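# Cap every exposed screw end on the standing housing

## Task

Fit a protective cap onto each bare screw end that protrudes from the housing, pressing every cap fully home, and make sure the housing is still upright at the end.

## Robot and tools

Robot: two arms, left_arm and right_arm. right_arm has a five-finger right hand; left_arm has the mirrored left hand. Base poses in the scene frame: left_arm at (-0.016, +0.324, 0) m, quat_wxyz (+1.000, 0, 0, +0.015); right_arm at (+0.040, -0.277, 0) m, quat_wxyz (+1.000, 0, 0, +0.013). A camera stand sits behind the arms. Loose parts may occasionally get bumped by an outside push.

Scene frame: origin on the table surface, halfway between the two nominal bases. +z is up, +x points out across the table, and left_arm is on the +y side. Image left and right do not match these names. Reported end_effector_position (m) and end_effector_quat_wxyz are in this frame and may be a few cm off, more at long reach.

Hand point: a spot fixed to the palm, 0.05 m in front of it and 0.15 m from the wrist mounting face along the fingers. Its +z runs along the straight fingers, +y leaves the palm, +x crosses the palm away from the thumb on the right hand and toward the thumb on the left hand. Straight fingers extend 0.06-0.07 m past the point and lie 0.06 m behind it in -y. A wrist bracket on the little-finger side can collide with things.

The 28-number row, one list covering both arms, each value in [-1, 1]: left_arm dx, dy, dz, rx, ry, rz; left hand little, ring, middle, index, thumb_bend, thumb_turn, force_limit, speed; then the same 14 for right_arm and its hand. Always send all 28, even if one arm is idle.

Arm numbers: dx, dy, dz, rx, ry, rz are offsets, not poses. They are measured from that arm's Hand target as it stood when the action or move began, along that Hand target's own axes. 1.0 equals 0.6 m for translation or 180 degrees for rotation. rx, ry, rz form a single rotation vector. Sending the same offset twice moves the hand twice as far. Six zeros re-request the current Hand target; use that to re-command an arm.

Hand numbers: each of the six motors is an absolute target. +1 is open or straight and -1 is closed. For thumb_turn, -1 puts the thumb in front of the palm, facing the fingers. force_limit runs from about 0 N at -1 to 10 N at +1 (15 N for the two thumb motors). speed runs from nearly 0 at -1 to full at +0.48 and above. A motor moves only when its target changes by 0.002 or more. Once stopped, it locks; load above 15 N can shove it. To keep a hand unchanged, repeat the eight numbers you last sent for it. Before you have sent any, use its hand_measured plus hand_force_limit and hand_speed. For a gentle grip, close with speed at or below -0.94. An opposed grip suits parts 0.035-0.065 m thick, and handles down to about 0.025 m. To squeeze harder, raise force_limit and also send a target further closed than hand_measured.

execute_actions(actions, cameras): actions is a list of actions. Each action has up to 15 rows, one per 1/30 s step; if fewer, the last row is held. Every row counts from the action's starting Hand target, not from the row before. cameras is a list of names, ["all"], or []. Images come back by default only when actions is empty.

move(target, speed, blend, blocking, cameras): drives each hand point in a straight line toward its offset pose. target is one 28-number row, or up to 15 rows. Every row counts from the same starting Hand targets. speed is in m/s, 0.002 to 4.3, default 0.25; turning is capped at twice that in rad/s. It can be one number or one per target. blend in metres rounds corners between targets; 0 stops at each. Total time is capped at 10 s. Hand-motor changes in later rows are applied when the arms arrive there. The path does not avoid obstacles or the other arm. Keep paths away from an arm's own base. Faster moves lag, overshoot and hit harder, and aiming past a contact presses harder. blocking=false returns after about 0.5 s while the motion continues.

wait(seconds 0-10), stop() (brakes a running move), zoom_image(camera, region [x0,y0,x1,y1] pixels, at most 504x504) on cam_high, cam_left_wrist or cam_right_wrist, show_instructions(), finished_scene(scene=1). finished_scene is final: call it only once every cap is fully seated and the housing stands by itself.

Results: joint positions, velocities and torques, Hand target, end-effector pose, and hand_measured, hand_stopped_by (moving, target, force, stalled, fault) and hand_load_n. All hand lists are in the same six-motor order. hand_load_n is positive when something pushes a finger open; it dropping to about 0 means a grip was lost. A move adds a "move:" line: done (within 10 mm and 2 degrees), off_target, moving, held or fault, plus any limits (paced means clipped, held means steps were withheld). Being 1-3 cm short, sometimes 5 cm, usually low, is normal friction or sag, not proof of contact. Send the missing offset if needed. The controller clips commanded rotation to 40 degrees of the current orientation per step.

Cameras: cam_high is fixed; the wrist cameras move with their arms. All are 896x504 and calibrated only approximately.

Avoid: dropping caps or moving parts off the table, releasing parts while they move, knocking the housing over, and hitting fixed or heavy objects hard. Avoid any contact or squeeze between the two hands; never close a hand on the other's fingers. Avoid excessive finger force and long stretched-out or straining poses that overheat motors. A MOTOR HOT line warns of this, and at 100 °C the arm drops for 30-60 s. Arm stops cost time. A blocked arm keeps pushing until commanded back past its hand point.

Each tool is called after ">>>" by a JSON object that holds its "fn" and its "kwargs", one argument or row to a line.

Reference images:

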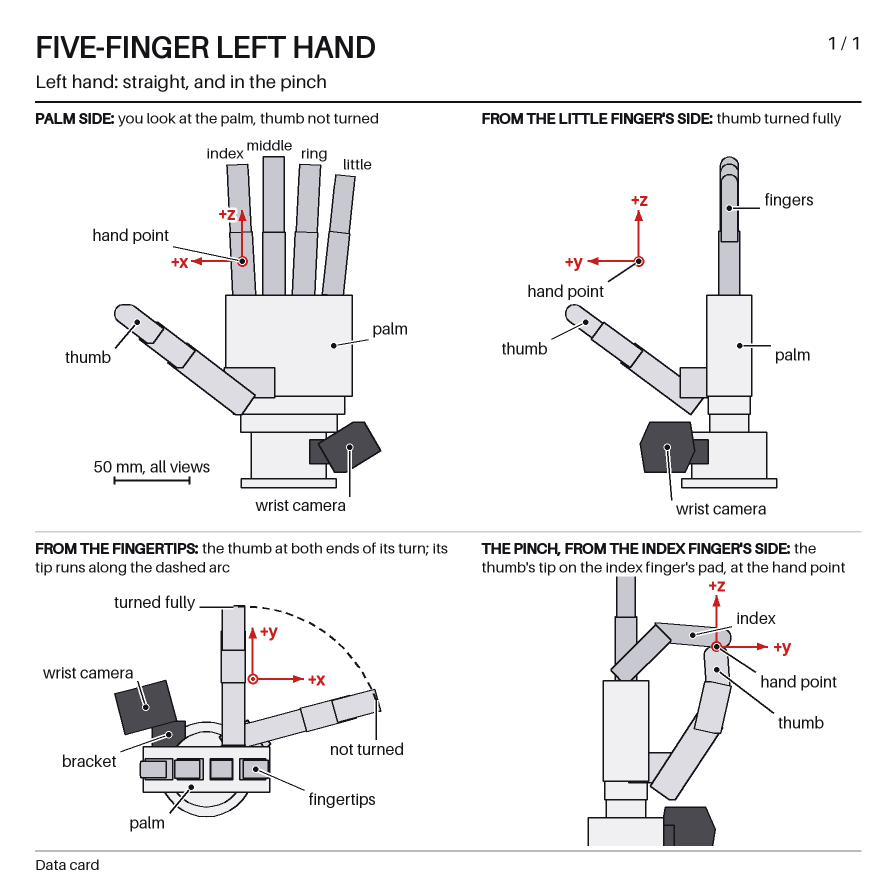

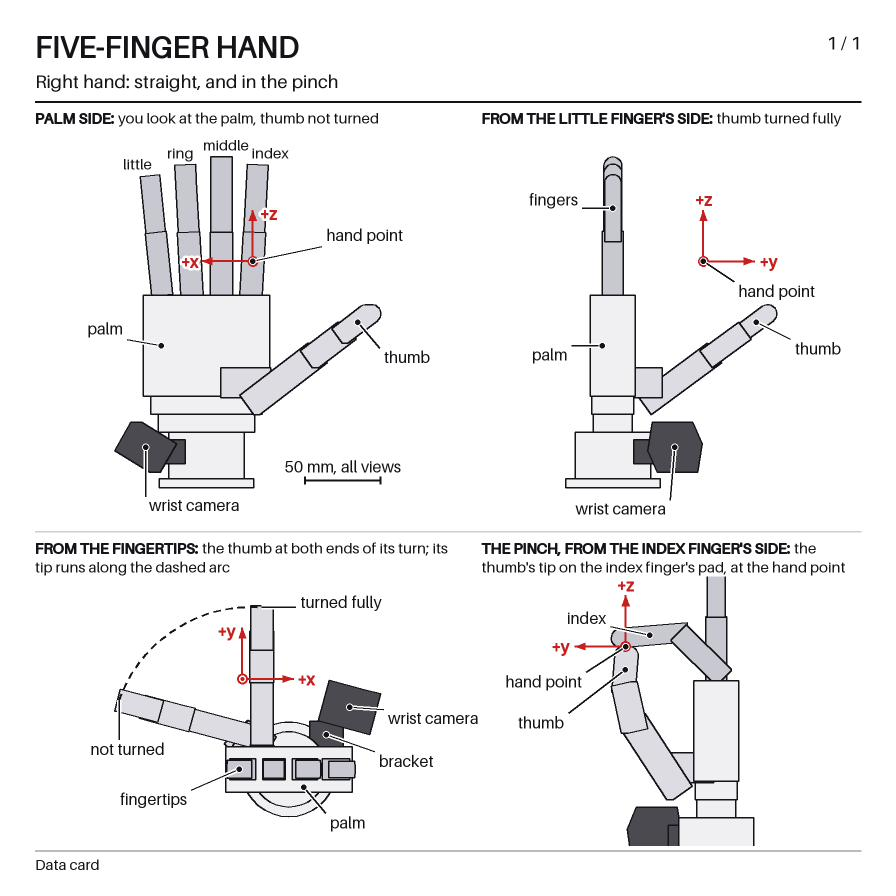

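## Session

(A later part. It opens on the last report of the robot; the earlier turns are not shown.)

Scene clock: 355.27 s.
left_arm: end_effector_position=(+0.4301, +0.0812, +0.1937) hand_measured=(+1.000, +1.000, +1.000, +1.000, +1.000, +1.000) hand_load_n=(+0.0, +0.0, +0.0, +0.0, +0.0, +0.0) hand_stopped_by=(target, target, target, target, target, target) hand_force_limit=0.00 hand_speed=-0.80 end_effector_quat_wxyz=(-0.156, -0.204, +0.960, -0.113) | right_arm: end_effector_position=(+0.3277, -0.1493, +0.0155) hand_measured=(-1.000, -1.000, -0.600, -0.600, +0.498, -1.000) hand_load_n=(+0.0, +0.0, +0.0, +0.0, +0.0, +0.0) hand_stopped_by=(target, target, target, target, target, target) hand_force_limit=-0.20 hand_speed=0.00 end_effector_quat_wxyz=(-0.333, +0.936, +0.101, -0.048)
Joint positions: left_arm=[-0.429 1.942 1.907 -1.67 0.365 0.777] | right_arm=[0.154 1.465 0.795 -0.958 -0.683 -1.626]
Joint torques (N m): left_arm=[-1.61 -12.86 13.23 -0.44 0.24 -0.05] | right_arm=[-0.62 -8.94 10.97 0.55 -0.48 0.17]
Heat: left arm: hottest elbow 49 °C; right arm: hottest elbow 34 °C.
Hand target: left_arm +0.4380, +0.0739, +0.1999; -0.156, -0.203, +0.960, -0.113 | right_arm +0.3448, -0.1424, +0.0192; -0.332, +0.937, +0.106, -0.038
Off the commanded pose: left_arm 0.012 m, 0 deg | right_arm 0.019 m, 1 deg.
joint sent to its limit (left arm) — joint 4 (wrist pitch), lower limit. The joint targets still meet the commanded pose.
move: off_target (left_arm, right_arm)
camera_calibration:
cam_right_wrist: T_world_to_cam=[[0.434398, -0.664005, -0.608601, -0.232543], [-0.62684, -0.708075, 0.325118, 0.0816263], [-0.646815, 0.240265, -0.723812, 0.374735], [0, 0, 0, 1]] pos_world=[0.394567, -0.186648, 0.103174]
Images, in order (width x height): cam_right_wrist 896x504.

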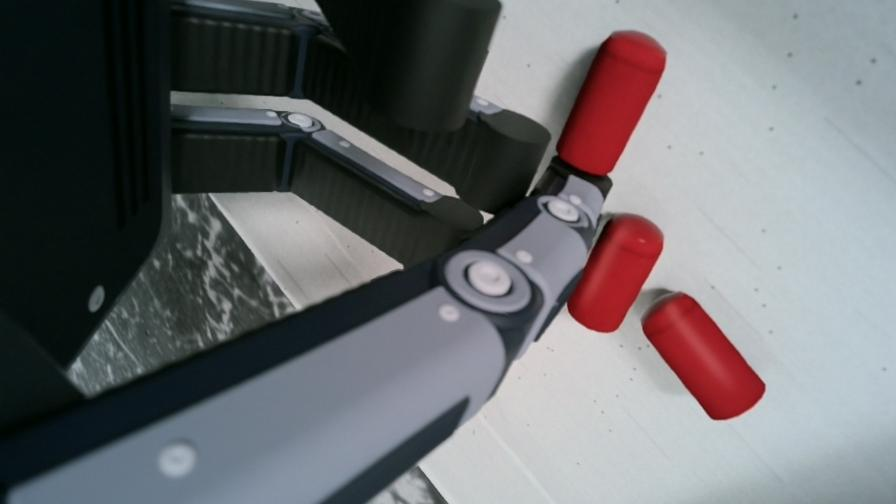

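>>> {"fn": "move", "kwargs": {
  "target": [0,0,0,0,0,0,1,1,1,1,1,1,0,-0.8,-0.0117,-0.0583,-0.067,0,0,0,-1,-1,-0.6,-0.6,0.5,-1,-0.2,0],
  "speed": 0.12,
  "cameras": ["cam_right_wrist"]
}}

>>> {"fn": "zoom_image", "kwargs": {
  "camera": "cam_right_wrist",
  "region": [440, 0, 840, 300]
}}

Scene clock: 357.27 s.
left_arm: end_effector_position=(+0.4301, +0.0812, +0.1937) hand_measured=(+1.000, +1.000, +1.000, +1.000, +1.000, +1.000) hand_load_n=(+0.0, +0.0, +0.0, +0.0, +0.0, +0.0) hand_stopped_by=(target, target, target, target, target, target) hand_force_limit=0.00 hand_speed=-0.80 end_effector_quat_wxyz=(-0.156, -0.204, +0.960, -0.113) | right_arm: end_effector_position=(+0.3256, -0.1479, +0.0610) hand_measured=(-1.000, -1.000, -0.600, -0.600, +0.498, -1.000) hand_load_n=(+0.0, +0.0, +0.0, +0.0, +0.0, +0.0) hand_stopped_by=(target, target, target, target, target, target) hand_force_limit=-0.20 hand_speed=0.00 end_effector_quat_wxyz=(-0.333, +0.936, +0.102, -0.046)
Joint positions: left_arm=[-0.429 1.942 1.907 -1.67 0.365 0.777] | right_arm=[0.16 1.378 0.85 -1.092 -0.683 -1.62]
Joint torques (N m): left_arm=[-0.56 -13.27 13.48 -0.42 0.24 -0.01] | right_arm=[-0.56 -9.93 11.81 -0.18 -0.48 0.18]
Heat: left arm: hottest elbow 49 °C; right arm: hottest elbow 34 °C.
Hand target: left_arm +0.4380, +0.0739, +0.1999; -0.156, -0.203, +0.960, -0.113 | right_arm +0.3374, -0.1422, +0.0723; -0.332, +0.937, +0.106, -0.038
Off the commanded pose: left_arm 0.012 m, 0 deg | right_arm 0.018 m, 1 deg.
joint sent to its limit (left arm) — joint 4 (wrist pitch), lower limit. The joint targets still meet the commanded pose.
move: off_target (left_arm, right_arm)
camera_calibration:
cam_right_wrist: T_world_to_cam=[[0.436807, -0.663497, -0.60743, -0.203711], [-0.627491, -0.708581, 0.322751, 0.0668328], [-0.644558, 0.240178, -0.725851, 0.405297], [0, 0, 0, 1]] pos_world=[0.392157, -0.185149, 0.148875]
Images, in order (width x height): cam_right_wrist 896x504.

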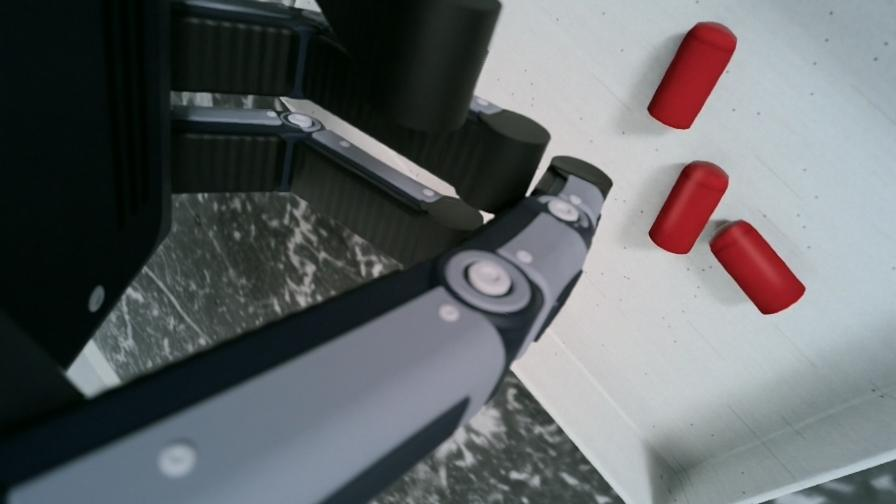

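Scaled by 1.260.

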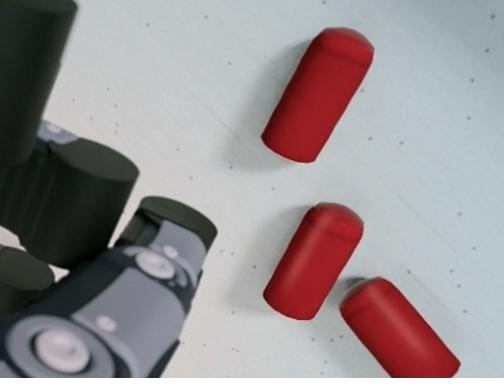

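>>> {"fn": "move", "kwargs": {
  "target": [
    [0,0,0,0,0,0,1,1,1,1,1,1,0,-0.8,0.0289,0.0337,0.0097,0,0,0,-1,-1,-0.3,-0.3,0.58,-1,-0.2,0.2],
    [0,0,0,0,0,0,1,1,1,1,1,1,0,-0.8,0.0169,0.0676,0.0585,0,0,0,-1,-1,-0.3,-0.3,0.58,-1,-0.2,0.2]
  ],
  "speed": [0.12, 0.08],
  "cameras": ["cam_right_wrist"]
}}

>>> {"fn": "zoom_image", "kwargs": {
  "camera": "cam_right_wrist",
  "region": [440, 60, 740, 285]
}}

Scene clock: 361.37 s.
left_arm: end_effector_position=(+0.4301, +0.0812, +0.1937) hand_measured=(+1.000, +1.000, +1.000, +1.000, +1.000, +1.000) hand_load_n=(+0.0, +0.0, +0.0, +0.0, +0.0, +0.0) hand_stopped_by=(target, target, target, target, target, target) hand_force_limit=0.00 hand_speed=-0.80 end_effector_quat_wxyz=(-0.156, -0.204, +0.960, -0.113) | right_arm: end_effector_position=(+0.3519, -0.1464, +0.0285) hand_measured=(-1.000, -1.000, -0.300, -0.300, +0.580, -1.000) hand_load_n=(+0.0, +0.0, +0.0, +0.5, +0.0, +0.0) hand_stopped_by=(target, target, target, target, target, target) hand_force_limit=-0.20 hand_speed=0.20 end_effector_quat_wxyz=(-0.333, +0.936, +0.109, -0.032)
Joint positions: left_arm=[-0.429 1.942 1.907 -1.67 0.365 0.777] | right_arm=[0.152 1.477 0.856 -0.978 -0.682 -1.636]
Joint torques (N m): left_arm=[-1.55 -12.98 13.41 -0.59 0.22 0] | right_arm=[-2.02 -9.7 7.01 0.75 -0.48 -0.02]
Heat: left arm: hottest elbow 49 °C; right arm: hottest elbow 34 °C.
Hand target: left_arm +0.4380, +0.0739, +0.1999; -0.156, -0.203, +0.960, -0.113 | right_arm +0.3495, -0.1490, +0.0195; -0.332, +0.937, +0.106, -0.038
Off the commanded pose: left_arm 0.012 m, 0 deg | right_arm 0.010 m, 1 deg.
joint sent to its limit (left arm) — joint 4 (wrist pitch), lower limit. The joint targets still meet the commanded pose.
move: off_target (left_arm)
camera_calibration:
cam_right_wrist: T_world_to_cam=[[0.458683, -0.658589, -0.596549, -0.24127], [-0.633721, -0.713047, 0.299938, 0.0970632], [-0.622903, 0.240469, -0.744424, 0.391211], [0, 0, 0, 1]] pos_world=[0.415864, -0.183761, 0.118185]
Images, in order (width x height): cam_right_wrist 896x504.

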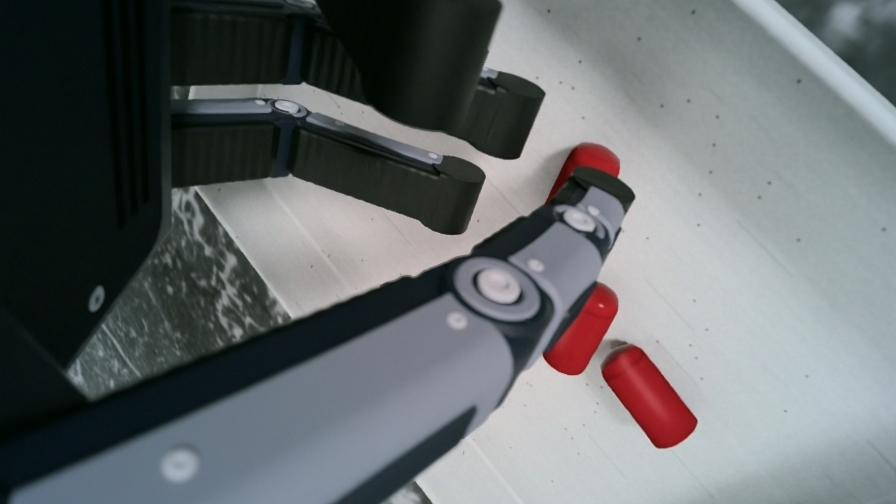

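Scaled by 1.680.

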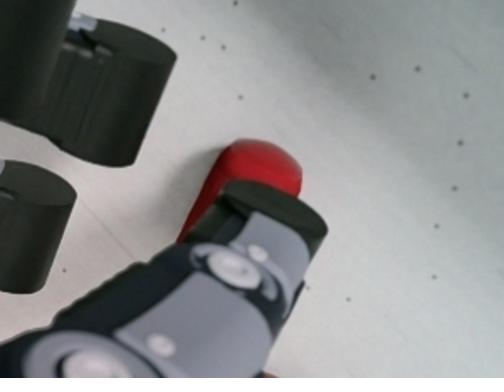

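>>> {"fn": "move", "kwargs": {
  "target": [0,0,0,0,0,0,1,1,1,1,1,1,0,-0.8,-0.0007,0.0153,-0.0038,0,0,0,-1,-1,-0.3,-0.3,0.58,-1,-0.2,0.2],
  "speed": 0.06,
  "cameras": ["cam_right_wrist"]
}}

>>> {"fn": "zoom_image", "kwargs": {
  "camera": "cam_right_wrist",
  "region": [440, 60, 740, 285]
}}

Scene clock: 366.27 s.
left_arm: end_effector_position=(+0.4301, +0.0812, +0.1937) hand_measured=(+1.000, +1.000, +1.000, +1.000, +1.000, +1.000) hand_load_n=(+0.0, +0.0, +0.0, +0.0, +0.0, +0.0) hand_stopped_by=(target, target, target, target, target, target) hand_force_limit=0.00 hand_speed=-0.80 end_effector_quat_wxyz=(-0.156, -0.204, +0.960, -0.113) | right_arm: end_effector_position=(+0.3546, -0.1523, +0.0251) hand_measured=(-1.000, -1.000, -0.300, -0.300, +0.580, -1.000) hand_load_n=(+0.0, +0.0, +0.0, +0.0, +0.0, +0.0) hand_stopped_by=(target, target, target, target, target, target) hand_force_limit=-0.20 hand_speed=0.20 end_effector_quat_wxyz=(-0.333, +0.936, +0.110, -0.030)
Joint positions: left_arm=[-0.429 1.942 1.907 -1.67 0.365 0.777] | right_arm=[0.134 1.487 0.856 -0.978 -0.682 -1.658]
Joint torques (N m): left_arm=[-1.32 -13.51 13.31 -0.47 0.22 -0.03] | right_arm=[-2.32 -9.76 6.89 0.39 -0.44 -0.1]
Heat: left arm: hottest elbow 49 °C; right arm: hottest elbow 34 °C.
Hand target: left_arm +0.4380, +0.0739, +0.1999; -0.156, -0.203, +0.960, -0.113 | right_arm +0.3510, -0.1575, +0.0155; -0.332, +0.937, +0.106, -0.038
Off the commanded pose: left_arm 0.012 m, 0 deg | right_arm 0.012 m, 1 deg.
joint sent to its limit (left arm) — joint 4 (wrist pitch), lower limit. The joint targets still meet the commanded pose.
move: off_target (left_arm, right_arm)
camera_calibration:
cam_right_wrist: T_world_to_cam=[[0.460925, -0.657975, -0.595497, -0.249064], [-0.635309, -0.713173, 0.296256, 0.0962259], [-0.619621, 0.241773, -0.746737, 0.390916], [0, 0, 0, 1]] pos_world=[0.418153, -0.189765, 0.115087]
Images, in order (width x height): cam_right_wrist 896x504.

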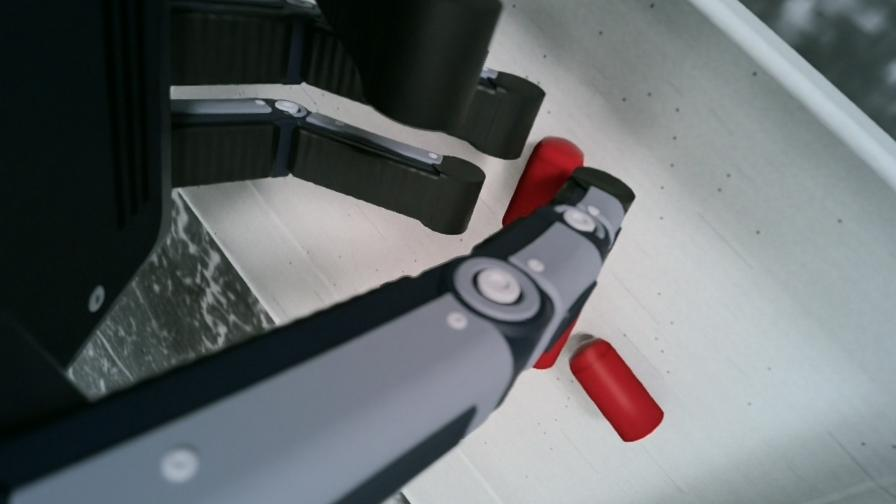

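Scaled by 1.680.

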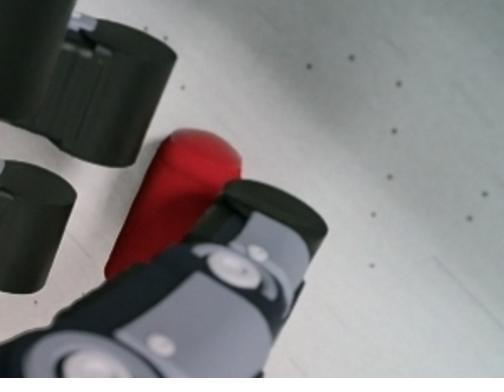

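>>> {"fn": "move", "kwargs": {
  "target": [0,0,0,0,0,0,1,1,1,1,1,1,0,-0.8,-0.0016,0.0094,0.0117,0,0,0,-1,-1,-0.27,-0.3,0.56,-1,-0.2,0.2],
  "speed": 0.06,
  "cameras": ["cam_right_wrist"]
}}

>>> {"fn": "zoom_image", "kwargs": {
  "camera": "cam_right_wrist",
  "region": [440, 60, 740, 285]
}}

Scene clock: 367.80 s.
left_arm: end_effector_position=(+0.4301, +0.0812, +0.1937) hand_measured=(+1.000, +1.000, +1.000, +1.000, +1.000, +1.000) hand_load_n=(+0.0, -0.5, +0.0, +0.0, -0.5, +0.0) hand_stopped_by=(target, target, target, target, target, target) hand_force_limit=0.00 hand_speed=-0.80 end_effector_quat_wxyz=(-0.156, -0.204, +0.960, -0.113) | right_arm: end_effector_position=(+0.3516, -0.1527, +0.0166) hand_measured=(-1.000, -1.000, -0.270, -0.300, +0.560, -1.000) hand_load_n=(+0.0, +0.0, -1.0, +0.0, +0.0, +0.0) hand_stopped_by=(target, target, target, target, target, target) hand_force_limit=-0.20 hand_speed=0.20 end_effector_quat_wxyz=(-0.333, +0.936, +0.108, -0.034)
Joint positions: left_arm=[-0.429 1.942 1.907 -1.67 0.365 0.777] | right_arm=[0.134 1.502 0.843 -0.96 -0.682 -1.659]
Joint torques (N m): left_arm=[-2.14 -13.16 13.3 -0.51 0.21 0.01] | right_arm=[-2.49 -9.82 6.71 0.7 -0.46 -0.1]
Heat: left arm: hottest elbow 49 °C; right arm: hottest elbow 34 °C.
Hand target: left_arm +0.4380, +0.0739, +0.1999; -0.156, -0.203, +0.960, -0.113 | right_arm +0.3500, -0.1576, +0.0065; -0.332, +0.937, +0.106, -0.038
Off the commanded pose: left_arm 0.012 m, 0 deg | right_arm 0.011 m, 1 deg.
joint sent to its limit (left arm) — joint 4 (wrist pitch), lower limit. The joint targets still meet the commanded pose.
move: off_target (left_arm, right_arm)
camera_calibration:
cam_right_wrist: T_world_to_cam=[[0.456217, -0.658527, -0.598506, -0.251443], [-0.632329, -0.713135, 0.302653, 0.0953876], [-0.62612, 0.240377, -0.74175, 0.384825], [0, 0, 0, 1]] pos_world=[0.415975, -0.190061, 0.106084]
Images, in order (width x height): cam_right_wrist 896x504.

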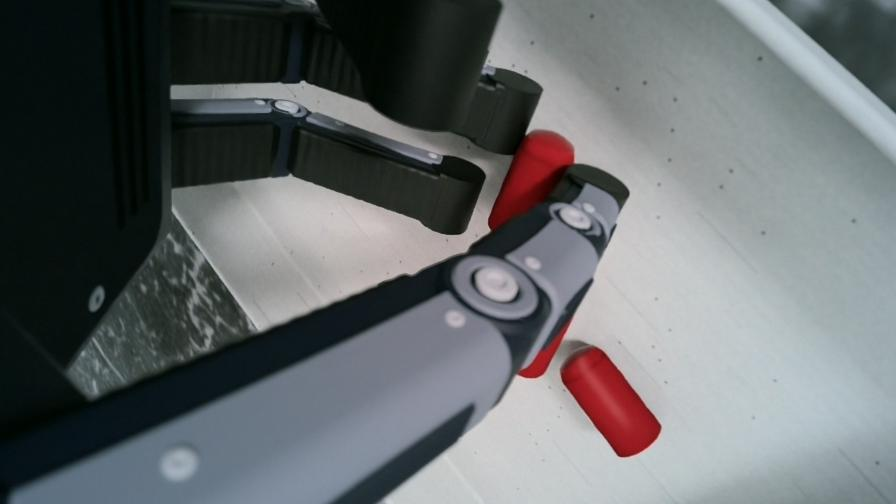

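Scaled by 1.680.

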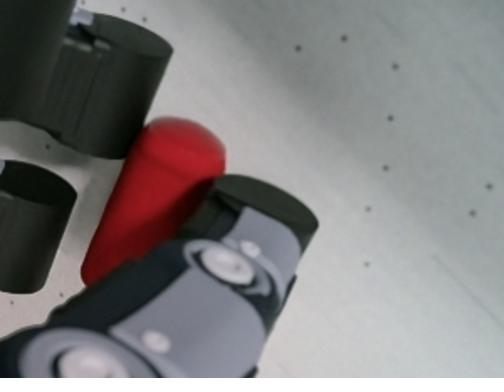

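>>> {"fn": "move", "kwargs": {
  "target": [0,0,0,0,0,0,1,1,1,1,1,1,0,-0.8,0,0.0026,0.0032,0,0,0,-1,-1,-0.27,-0.35,0.5,-1,-0.2,-0.4],
  "speed": 0.04,
  "cameras": ["cam_right_wrist"]
}}

>>> {"fn": "move", "kwargs": {
  "target": [0,0,0,0,0,0,1,1,1,1,1,1,0,-0.8,0,0,0,0,0,0,-1,-1,-0.27,-0.35,0.35,-1,-0.2,-0.7],
  "speed": 0.04,
  "cameras": ["cam_right_wrist"]
}}

>>> {"fn": "zoom_image", "kwargs": {
  "camera": "cam_right_wrist",
  "region": [440, 60, 740, 285]
}}

Scene clock: 369.30 s.
left_arm: end_effector_position=(+0.4301, +0.0812, +0.1937) hand_measured=(+1.000, +1.000, +1.000, +1.000, +1.000, +1.000) hand_load_n=(+0.0, +0.0, +0.0, +0.0, +0.0, +0.0) hand_stopped_by=(target, target, target, target, target, target) hand_force_limit=0.00 hand_speed=-0.80 end_effector_quat_wxyz=(-0.156, -0.204, +0.960, -0.113) | right_arm: end_effector_position=(+0.3528, -0.1526, +0.0165) hand_measured=(-1.000, -1.000, -0.270, -0.350, +0.500, -1.000) hand_load_n=(+0.0, +0.0, -2.0, +0.0, +0.0, +0.0) hand_stopped_by=(target, target, target, target, target, target) hand_force_limit=-0.20 hand_speed=-0.40 end_effector_quat_wxyz=(-0.333, +0.936, +0.109, -0.032)
Joint positions: left_arm=[-0.429 1.942 1.907 -1.67 0.365 0.777] | right_arm=[0.134 1.502 0.843 -0.955 -0.682 -1.659]
Joint torques (N m): left_arm=[-1.9 -12.81 13.33 -0.7 0.25 -0.02] | right_arm=[-2.49 -9.58 6.35 0.79 -0.44 -0.09]
Heat: left arm: hottest elbow 49 °C; right arm: hottest elbow 34 °C.
Hand target: left_arm +0.4380, +0.0739, +0.1999; -0.156, -0.203, +0.960, -0.113 | right_arm +0.3500, -0.1576, +0.0041; -0.332, +0.937, +0.106, -0.038
Off the commanded pose: left_arm 0.012 m, 0 deg | right_arm 0.014 m, 1 deg.
joint sent to its limit (left arm) — joint 4 (wrist pitch), lower limit. The joint targets still meet the commanded pose.
move: off_target (left_arm, right_arm)
camera_calibration:
cam_right_wrist: T_world_to_cam=[[0.45897, -0.65806, -0.596912, -0.252905], [-0.63363, -0.713403, 0.299281, 0.0967741], [-0.622784, 0.24086, -0.744397, 0.384352], [0, 0, 0, 1]] pos_world=[0.416763, -0.189963, 0.106186]
Images, in order (width x height): cam_right_wrist 896x504.

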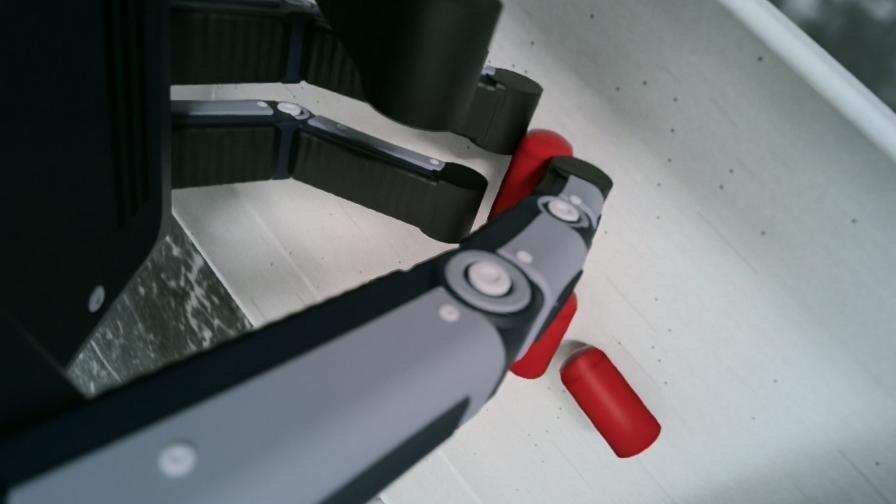

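Scene clock: 369.80 s.
left_arm: end_effector_position=(+0.4301, +0.0812, +0.1937) hand_measured=(+1.000, +1.000, +1.000, +1.000, +1.000, +1.000) hand_load_n=(+0.0, +0.0, +0.0, +0.0, +0.0, -0.5) hand_stopped_by=(target, target, target, target, target, target) hand_force_limit=0.00 hand_speed=-0.80 end_effector_quat_wxyz=(-0.156, -0.204, +0.960, -0.113) | right_arm: end_effector_position=(+0.3528, -0.1526, +0.0165) hand_measured=(-1.000, -1.000, -0.270, -0.350, +0.448, -1.000) hand_load_n=(+0.0, +0.0, +1.5, +0.0, +6.5, +1.5) hand_stopped_by=(target, target, target, target, force, target) hand_force_limit=-0.20 hand_speed=-0.70 end_effector_quat_wxyz=(-0.333, +0.936, +0.109, -0.032)
Joint positions: left_arm=[-0.429 1.942 1.907 -1.67 0.365 0.777] | right_arm=[0.134 1.502 0.843 -0.955 -0.682 -1.659]
Joint torques (N m): left_arm=[-1.79 -13.51 13.34 -0.68 0.2 0] | right_arm=[-2.32 -9.47 6.43 0.83 -0.44 -0.08]
Heat: left arm: hottest elbow 49 °C; right arm: hottest elbow 34 °C.
Hand target: left_arm +0.4380, +0.0739, +0.1999; -0.156, -0.203, +0.960, -0.113 | right_arm +0.3499, -0.1576, +0.0041; -0.332, +0.937, +0.106, -0.038
Off the commanded pose: left_arm 0.012 m, 0 deg | right_arm 0.014 m, 1 deg.
joint sent to its limit (left arm) — joint 4 (wrist pitch), lower limit. The joint targets still meet the commanded pose.
move: off_target (left_arm, right_arm)
camera_calibration:
cam_right_wrist: T_world_to_cam=[[0.45897, -0.65806, -0.596912, -0.252905], [-0.63363, -0.713403, 0.299281, 0.0967741], [-0.622784, 0.24086, -0.744397, 0.384352], [0, 0, 0, 1]] pos_world=[0.416763, -0.189963, 0.106186]
Images, in order (width x height): cam_right_wrist 896x504.

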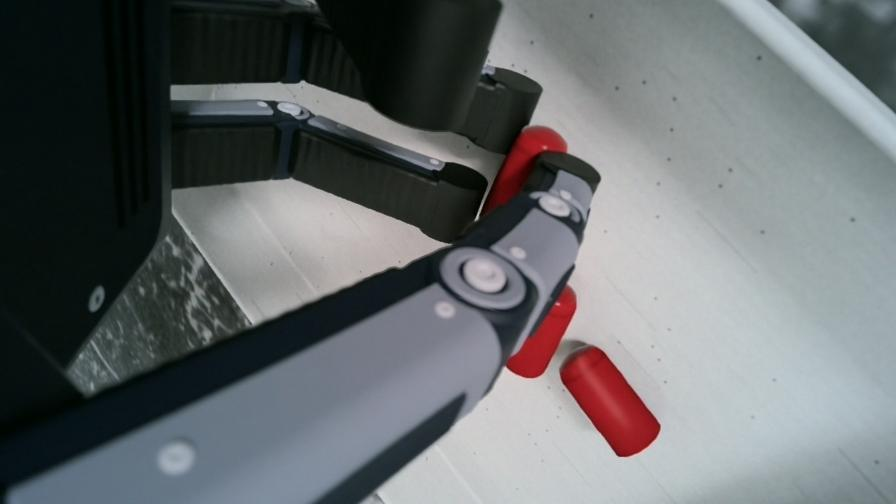

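Scaled by 1.680.

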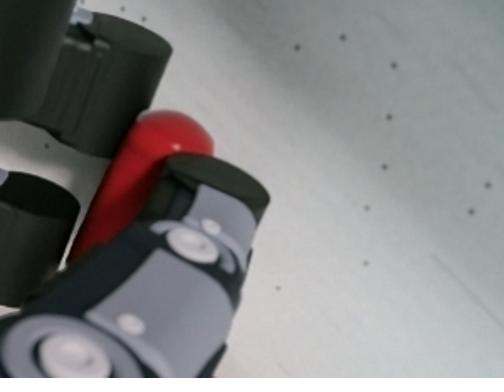

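>>> {"fn": "move", "kwargs": {
  "target": [
    [0,0,0,0,0,0,1,1,1,1,1,1,0,-0.8,0,-0.1049,-0.1295,0,0,0,-1,-1,-0.27,-0.35,0.35,-1,-0.2,-0.7],
    [0,0,0,0,0,0,1,1,1,1,1,1,0,-0.8,-0.0632,-0.28,-0.1932,0.1040,0.1124,-0.2444,-1,-1,-0.27,-0.35,0.35,-1,-0.2,-0.7],
    [0,0,0,0,0,0,1,1,1,1,1,1,0,-0.8,0.0207,-0.4475,-0.0148,0.2080,0.2249,-0.4888,-1,-1,-0.27,-0.35,0.35,-1,-0.2,-0.7]
  ],
  "speed": [0.12, 0.3, 0.3],
  "blend": [0.02, 0.04, 0],
  "cameras": ["cam_left_wrist","cam_right_wrist"]
}}

Scene clock: 378.40 s.
left_arm: end_effector_position=(+0.4301, +0.0812, +0.1937) hand_measured=(+1.000, +1.000, +1.000, +1.000, +1.000, +1.000) hand_load_n=(+0.0, +0.0, +0.0, +0.0, +0.0, -0.5) hand_stopped_by=(target, target, target, target, target, target) hand_force_limit=0.00 hand_speed=-0.80 end_effector_quat_wxyz=(-0.156, -0.204, +0.960, -0.113) | right_arm: end_effector_position=(+0.3222, +0.0403, +0.1882) hand_measured=(-1.000, -1.000, -0.270, -0.350, +0.448, -1.000) hand_load_n=(+0.0, +0.0, +4.0, +0.0, +6.0, +1.5) hand_stopped_by=(target, target, target, target, force, target) hand_force_limit=-0.20 hand_speed=-0.70 end_effector_quat_wxyz=(+0.521, -0.421, -0.581, -0.462)
Joint positions: left_arm=[-0.429 1.942 1.907 -1.67 0.365 0.777] | right_arm=[0.389 1.211 0.395 0.659 -1.372 -1.823]
Joint torques (N m): left_arm=[-1.03 -13.39 13.38 -0.7 0.18 0.01] | right_arm=[-0.79 -5.6 6.86 2.1 -0.07 0.1]
Heat: left arm: hottest elbow 49 °C; right arm: hottest elbow 33 °C.
Hand target: left_arm +0.4380, +0.0739, +0.1999; -0.156, -0.203, +0.960, -0.113 | right_arm +0.3168, +0.0430, +0.1800; +0.528, -0.424, -0.577, -0.455
Off the commanded pose: left_arm 0.012 m, 0 deg | right_arm 0.010 m, 1 deg.
joint sent to its limit (left arm) — joint 4 (wrist pitch), lower limit. The joint targets still meet the commanded pose.
move: off_target (left_arm)
camera_calibration:
cam_left_wrist: T_world_to_cam=[[0.250543, -0.94868, 0.192962, -0.0694885], [-0.584796, 0.0105379, 0.811112, 0.0780404], [-0.771519, -0.316062, -0.552144, 0.580181], [0, 0, 0, 1]] pos_world=[0.510668, 0.116628, 0.270453]
cam_right_wrist: T_world_to_cam=[[0.9, 0.207184, 0.383504, -0.370933], [0.432752, -0.530089, -0.729199, 0.00614072], [0.052213, 0.822241, -0.566739, 0.172299], [0, 0, 0, 1]] pos_world=[0.322186, -0.0615645, 0.244381]
Images, in order (width x height): cam_left_wrist 896x504, cam_right_wrist 896x504.

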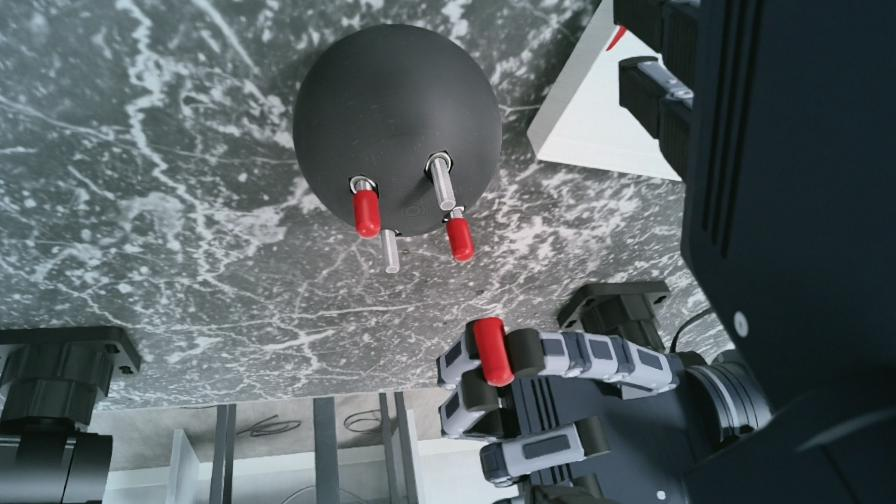

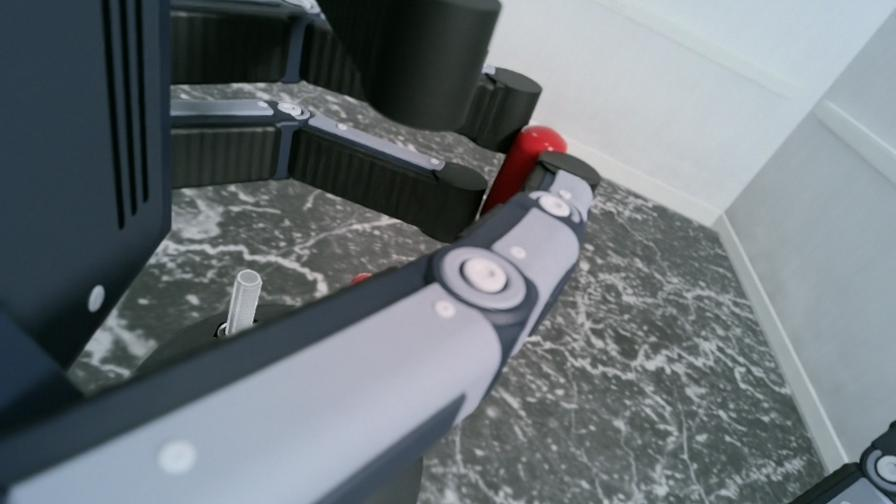

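>>> {"fn": "zoom_image", "kwargs": {
  "camera": "cam_left_wrist",
  "region": [430, 300, 570, 400]
}}

>>> {"fn": "zoom_image", "kwargs": {
  "camera": "cam_right_wrist",
  "region": [440, 60, 740, 285]
}}

Scaled by 3.600.

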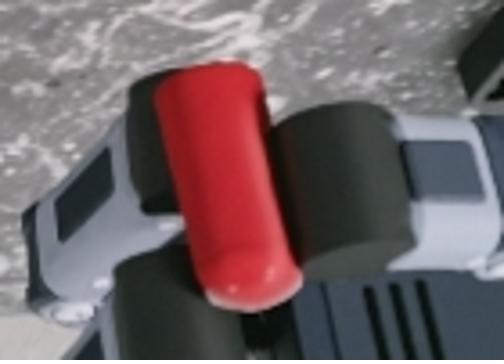

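Scaled by 1.680.

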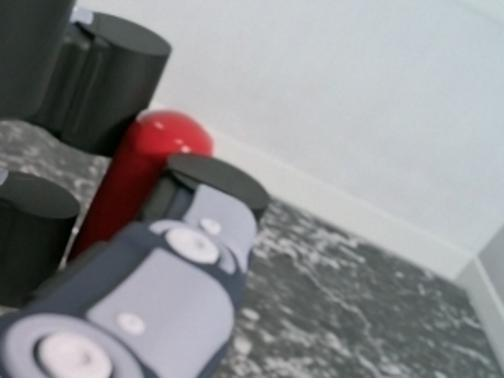

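>>> {"fn": "move", "kwargs": {
  "target": [0,0,0,0,0,0,1,1,1,1,1,1,0,-0.8,0,0,0,-0.001,0.0131,0.0006,-1,-1,-0.27,1,0.35,-1,-0.2,-0.2],
  "speed": 0.05,
  "cameras": ["cam_left_wrist","cam_right_wrist"]
}}

>>> {"fn": "zoom_image", "kwargs": {
  "camera": "cam_left_wrist",
  "region": [430, 300, 570, 400]
}}

>>> {"fn": "zoom_image", "kwargs": {
  "camera": "cam_right_wrist",
  "region": [440, 60, 740, 285]
}}

Scene clock: 384.10 s.
left_arm: end_effector_position=(+0.4301, +0.0812, +0.1937) hand_measured=(+1.000, +1.000, +1.000, +1.000, +1.000, +1.000) hand_load_n=(+0.0, +0.0, +0.0, +0.0, +0.0, +0.0) hand_stopped_by=(target, target, target, target, target, target) hand_force_limit=0.00 hand_speed=-0.80 end_effector_quat_wxyz=(-0.156, -0.204, +0.960, -0.113) | right_arm: end_effector_position=(+0.3220, +0.0413, +0.1877) hand_measured=(-1.000, -1.000, -0.270, +1.000, +0.448, -1.000) hand_load_n=(+0.0, +0.0, +4.0, +0.0, +6.0, +1.5) hand_stopped_by=(target, target, target, target, force, target) hand_force_limit=-0.20 hand_speed=-0.20 end_effector_quat_wxyz=(+0.531, -0.414, -0.569, -0.471)
Joint positions: left_arm=[-0.429 1.942 1.907 -1.67 0.365 0.777] | right_arm=[0.389 1.294 0.366 0.972 -1.373 -1.624]
Joint torques (N m): left_arm=[-1.73 -13.68 13.39 -0.44 0.23 -0.01] | right_arm=[-0.67 -5.89 6.16 2.04 -0.04 0.12]
Heat: left arm: hottest elbow 49 °C; right arm: hottest elbow 33 °C.
Hand target: left_arm +0.4380, +0.0739, +0.1999; -0.156, -0.203, +0.960, -0.113 | right_arm +0.3167, +0.0430, +0.1801; +0.540, -0.416, -0.565, -0.464
Off the commanded pose: left_arm 0.012 m, 0 deg | right_arm 0.010 m, 1 deg.
joint sent to its limit (left arm) — joint 4 (wrist pitch), lower limit. The joint targets still meet the commanded pose.
move: off_target (left_arm)
camera_calibration:
cam_left_wrist: T_world_to_cam=[[0.250543, -0.94868, 0.192962, -0.0694885], [-0.584796, 0.0105379, 0.811112, 0.0780404], [-0.771519, -0.316062, -0.552144, 0.580181], [0, 0, 0, 1]] pos_world=[0.510668, 0.116628, 0.270453]
cam_right_wrist: T_world_to_cam=[[0.904101, 0.19152, 0.381996, -0.371159], [0.424668, -0.502104, -0.753358, 0.0124594], [0.0475191, 0.843334, -0.535285, 0.166017], [0, 0, 0, 1]] pos_world=[0.322386, -0.0626678, 0.240034]
Images, in order (width x height): cam_left_wrist 896x504, cam_right_wrist 896x504.

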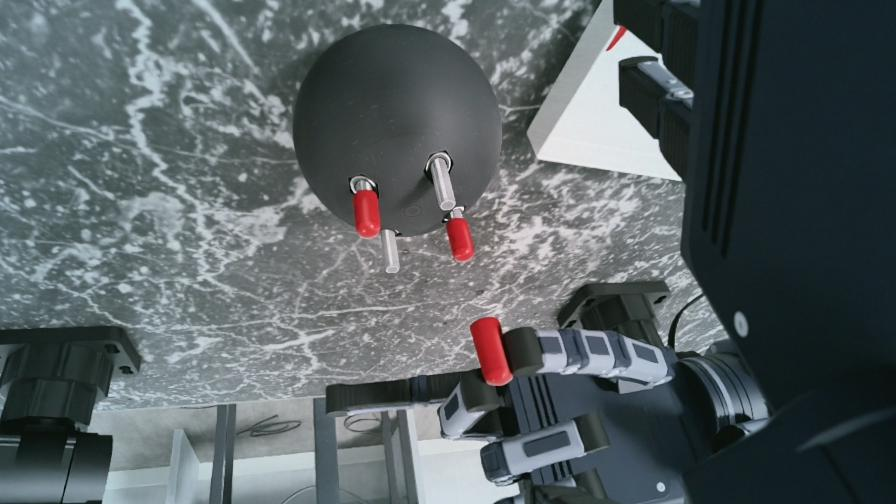

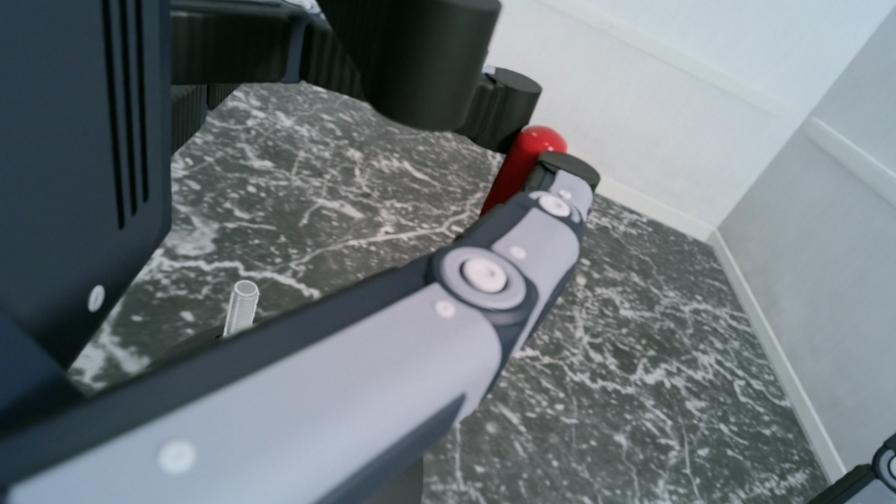

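Scaled by 3.600.

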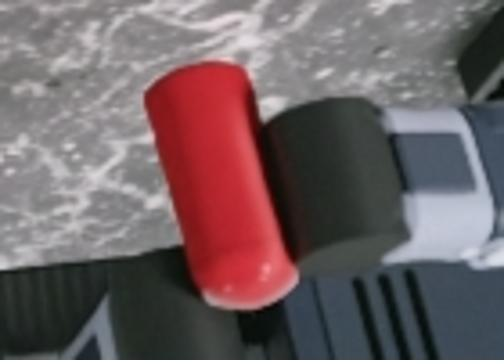

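Scaled by 1.680.

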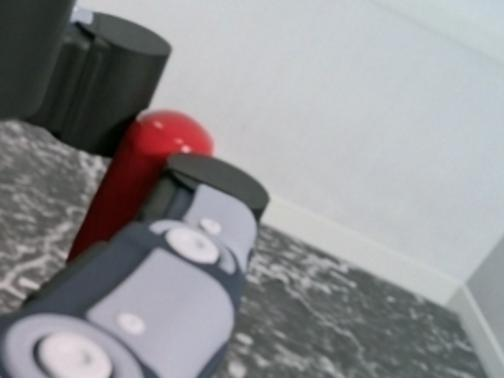

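>>> {"fn": "move", "kwargs": {
  "target": [0,0,0,0,0,0,1,1,1,1,1,1,0,-0.8,-0.0828,-0.0113,-0.0003,0,0,0,-1,-1,-0.27,1,0.35,-1,-0.2,-0.2],
  "speed": 0.08,
  "cameras": ["cam_left_wrist","cam_right_wrist"]
}}

>>> {"fn": "zoom_image", "kwargs": {
  "camera": "cam_left_wrist",
  "region": [380, 160, 520, 260]
}}

Scene clock: 387.53 s.
left_arm: end_effector_position=(+0.4301, +0.0812, +0.1937) hand_measured=(+1.000, +1.000, +1.000, +1.000, +1.000, +1.000) hand_load_n=(+0.0, +0.5, +0.0, +0.0, +0.0, +0.0) hand_stopped_by=(target, target, target, target, target, target) hand_force_limit=0.00 hand_speed=-0.80 end_effector_quat_wxyz=(-0.156, -0.204, +0.960, -0.113) | right_arm: end_effector_position=(+0.3200, +0.0409, +0.1368) hand_measured=(-1.000, -1.000, -0.270, +1.000, +0.448, -1.000) hand_load_n=(+0.0, +0.0, +4.0, +0.0, +6.0, +1.5) hand_stopped_by=(target, target, target, target, force, target) hand_force_limit=-0.20 hand_speed=-0.20 end_effector_quat_wxyz=(+0.532, -0.413, -0.569, -0.472)
Joint positions: left_arm=[-0.429 1.942 1.907 -1.67 0.365 0.777] | right_arm=[0.39 1.53 0.325 1.267 -1.372 -1.608]
Joint torques (N m): left_arm=[-1.38 -13.68 13.26 -0.29 0.24 -0.02] | right_arm=[-0.5 -7.24 4.12 2.11 0.08 0.13]
Heat: left arm: hottest elbow 50 °C; right arm: hottest elbow 33 °C.
Hand target: left_arm +0.4380, +0.0739, +0.1999; -0.156, -0.203, +0.960, -0.113 | right_arm +0.3138, +0.0428, +0.1301; +0.540, -0.416, -0.565, -0.464
Off the commanded pose: left_arm 0.012 m, 0 deg | right_arm 0.009 m, 1 deg.
joint sent to its limit (left arm) — joint 4 (wrist pitch), lower limit. The joint targets still meet the commanded pose.
move: off_target (left_arm)
camera_calibration:
cam_left_wrist: T_world_to_cam=[[0.250543, -0.94868, 0.192962, -0.0694885], [-0.584796, 0.0105379, 0.811112, 0.0780404], [-0.771519, -0.316062, -0.552144, 0.580181], [0, 0, 0, 1]] pos_world=[0.510668, 0.116628, 0.270453]
cam_right_wrist: T_world_to_cam=[[0.90421, 0.190327, 0.382334, -0.349902], [0.424469, -0.499462, -0.755225, -0.0251037], [0.0472215, 0.845171, -0.532406, 0.138819], [0, 0, 0, 1]] pos_world=[0.320486, -0.0632686, 0.188729]
Images, in order (width x height): cam_left_wrist 896x504, cam_right_wrist 896x504.

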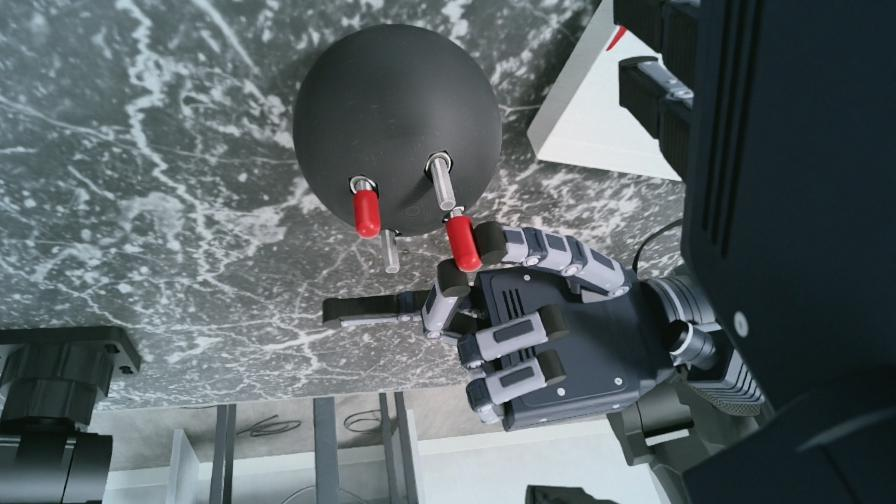

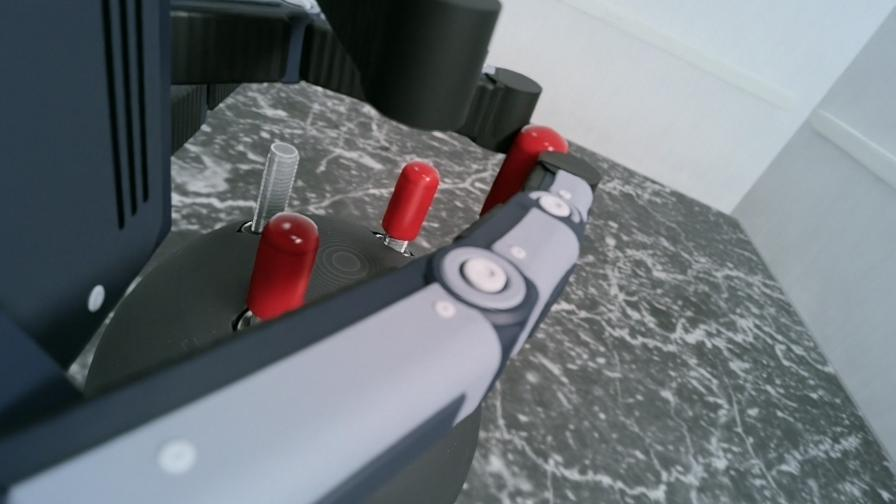

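Scaled by 3.600.

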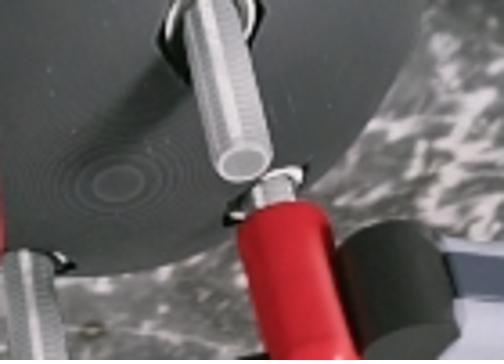

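>>> {"fn": "zoom_image", "kwargs": {
  "camera": "cam_right_wrist",
  "region": [230, 110, 480, 340]
}}

>>> {"fn": "zoom_image", "kwargs": {
  "camera": "cam_right_wrist",
  "region": [470, 100, 620, 230]
}}

Scaled by 2.016.

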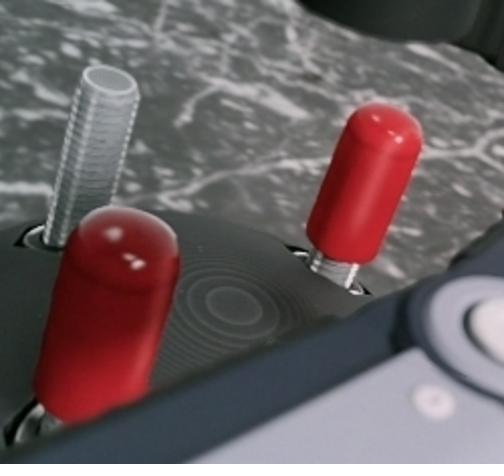

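Scaled by 3.360.

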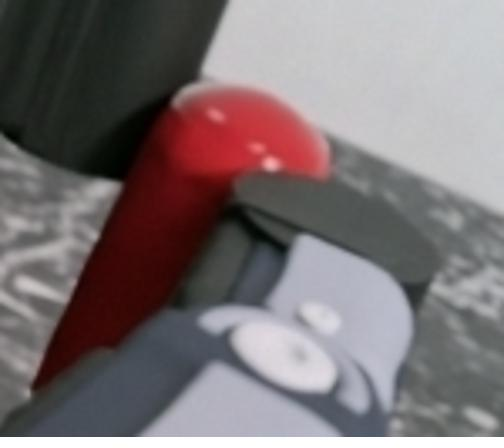

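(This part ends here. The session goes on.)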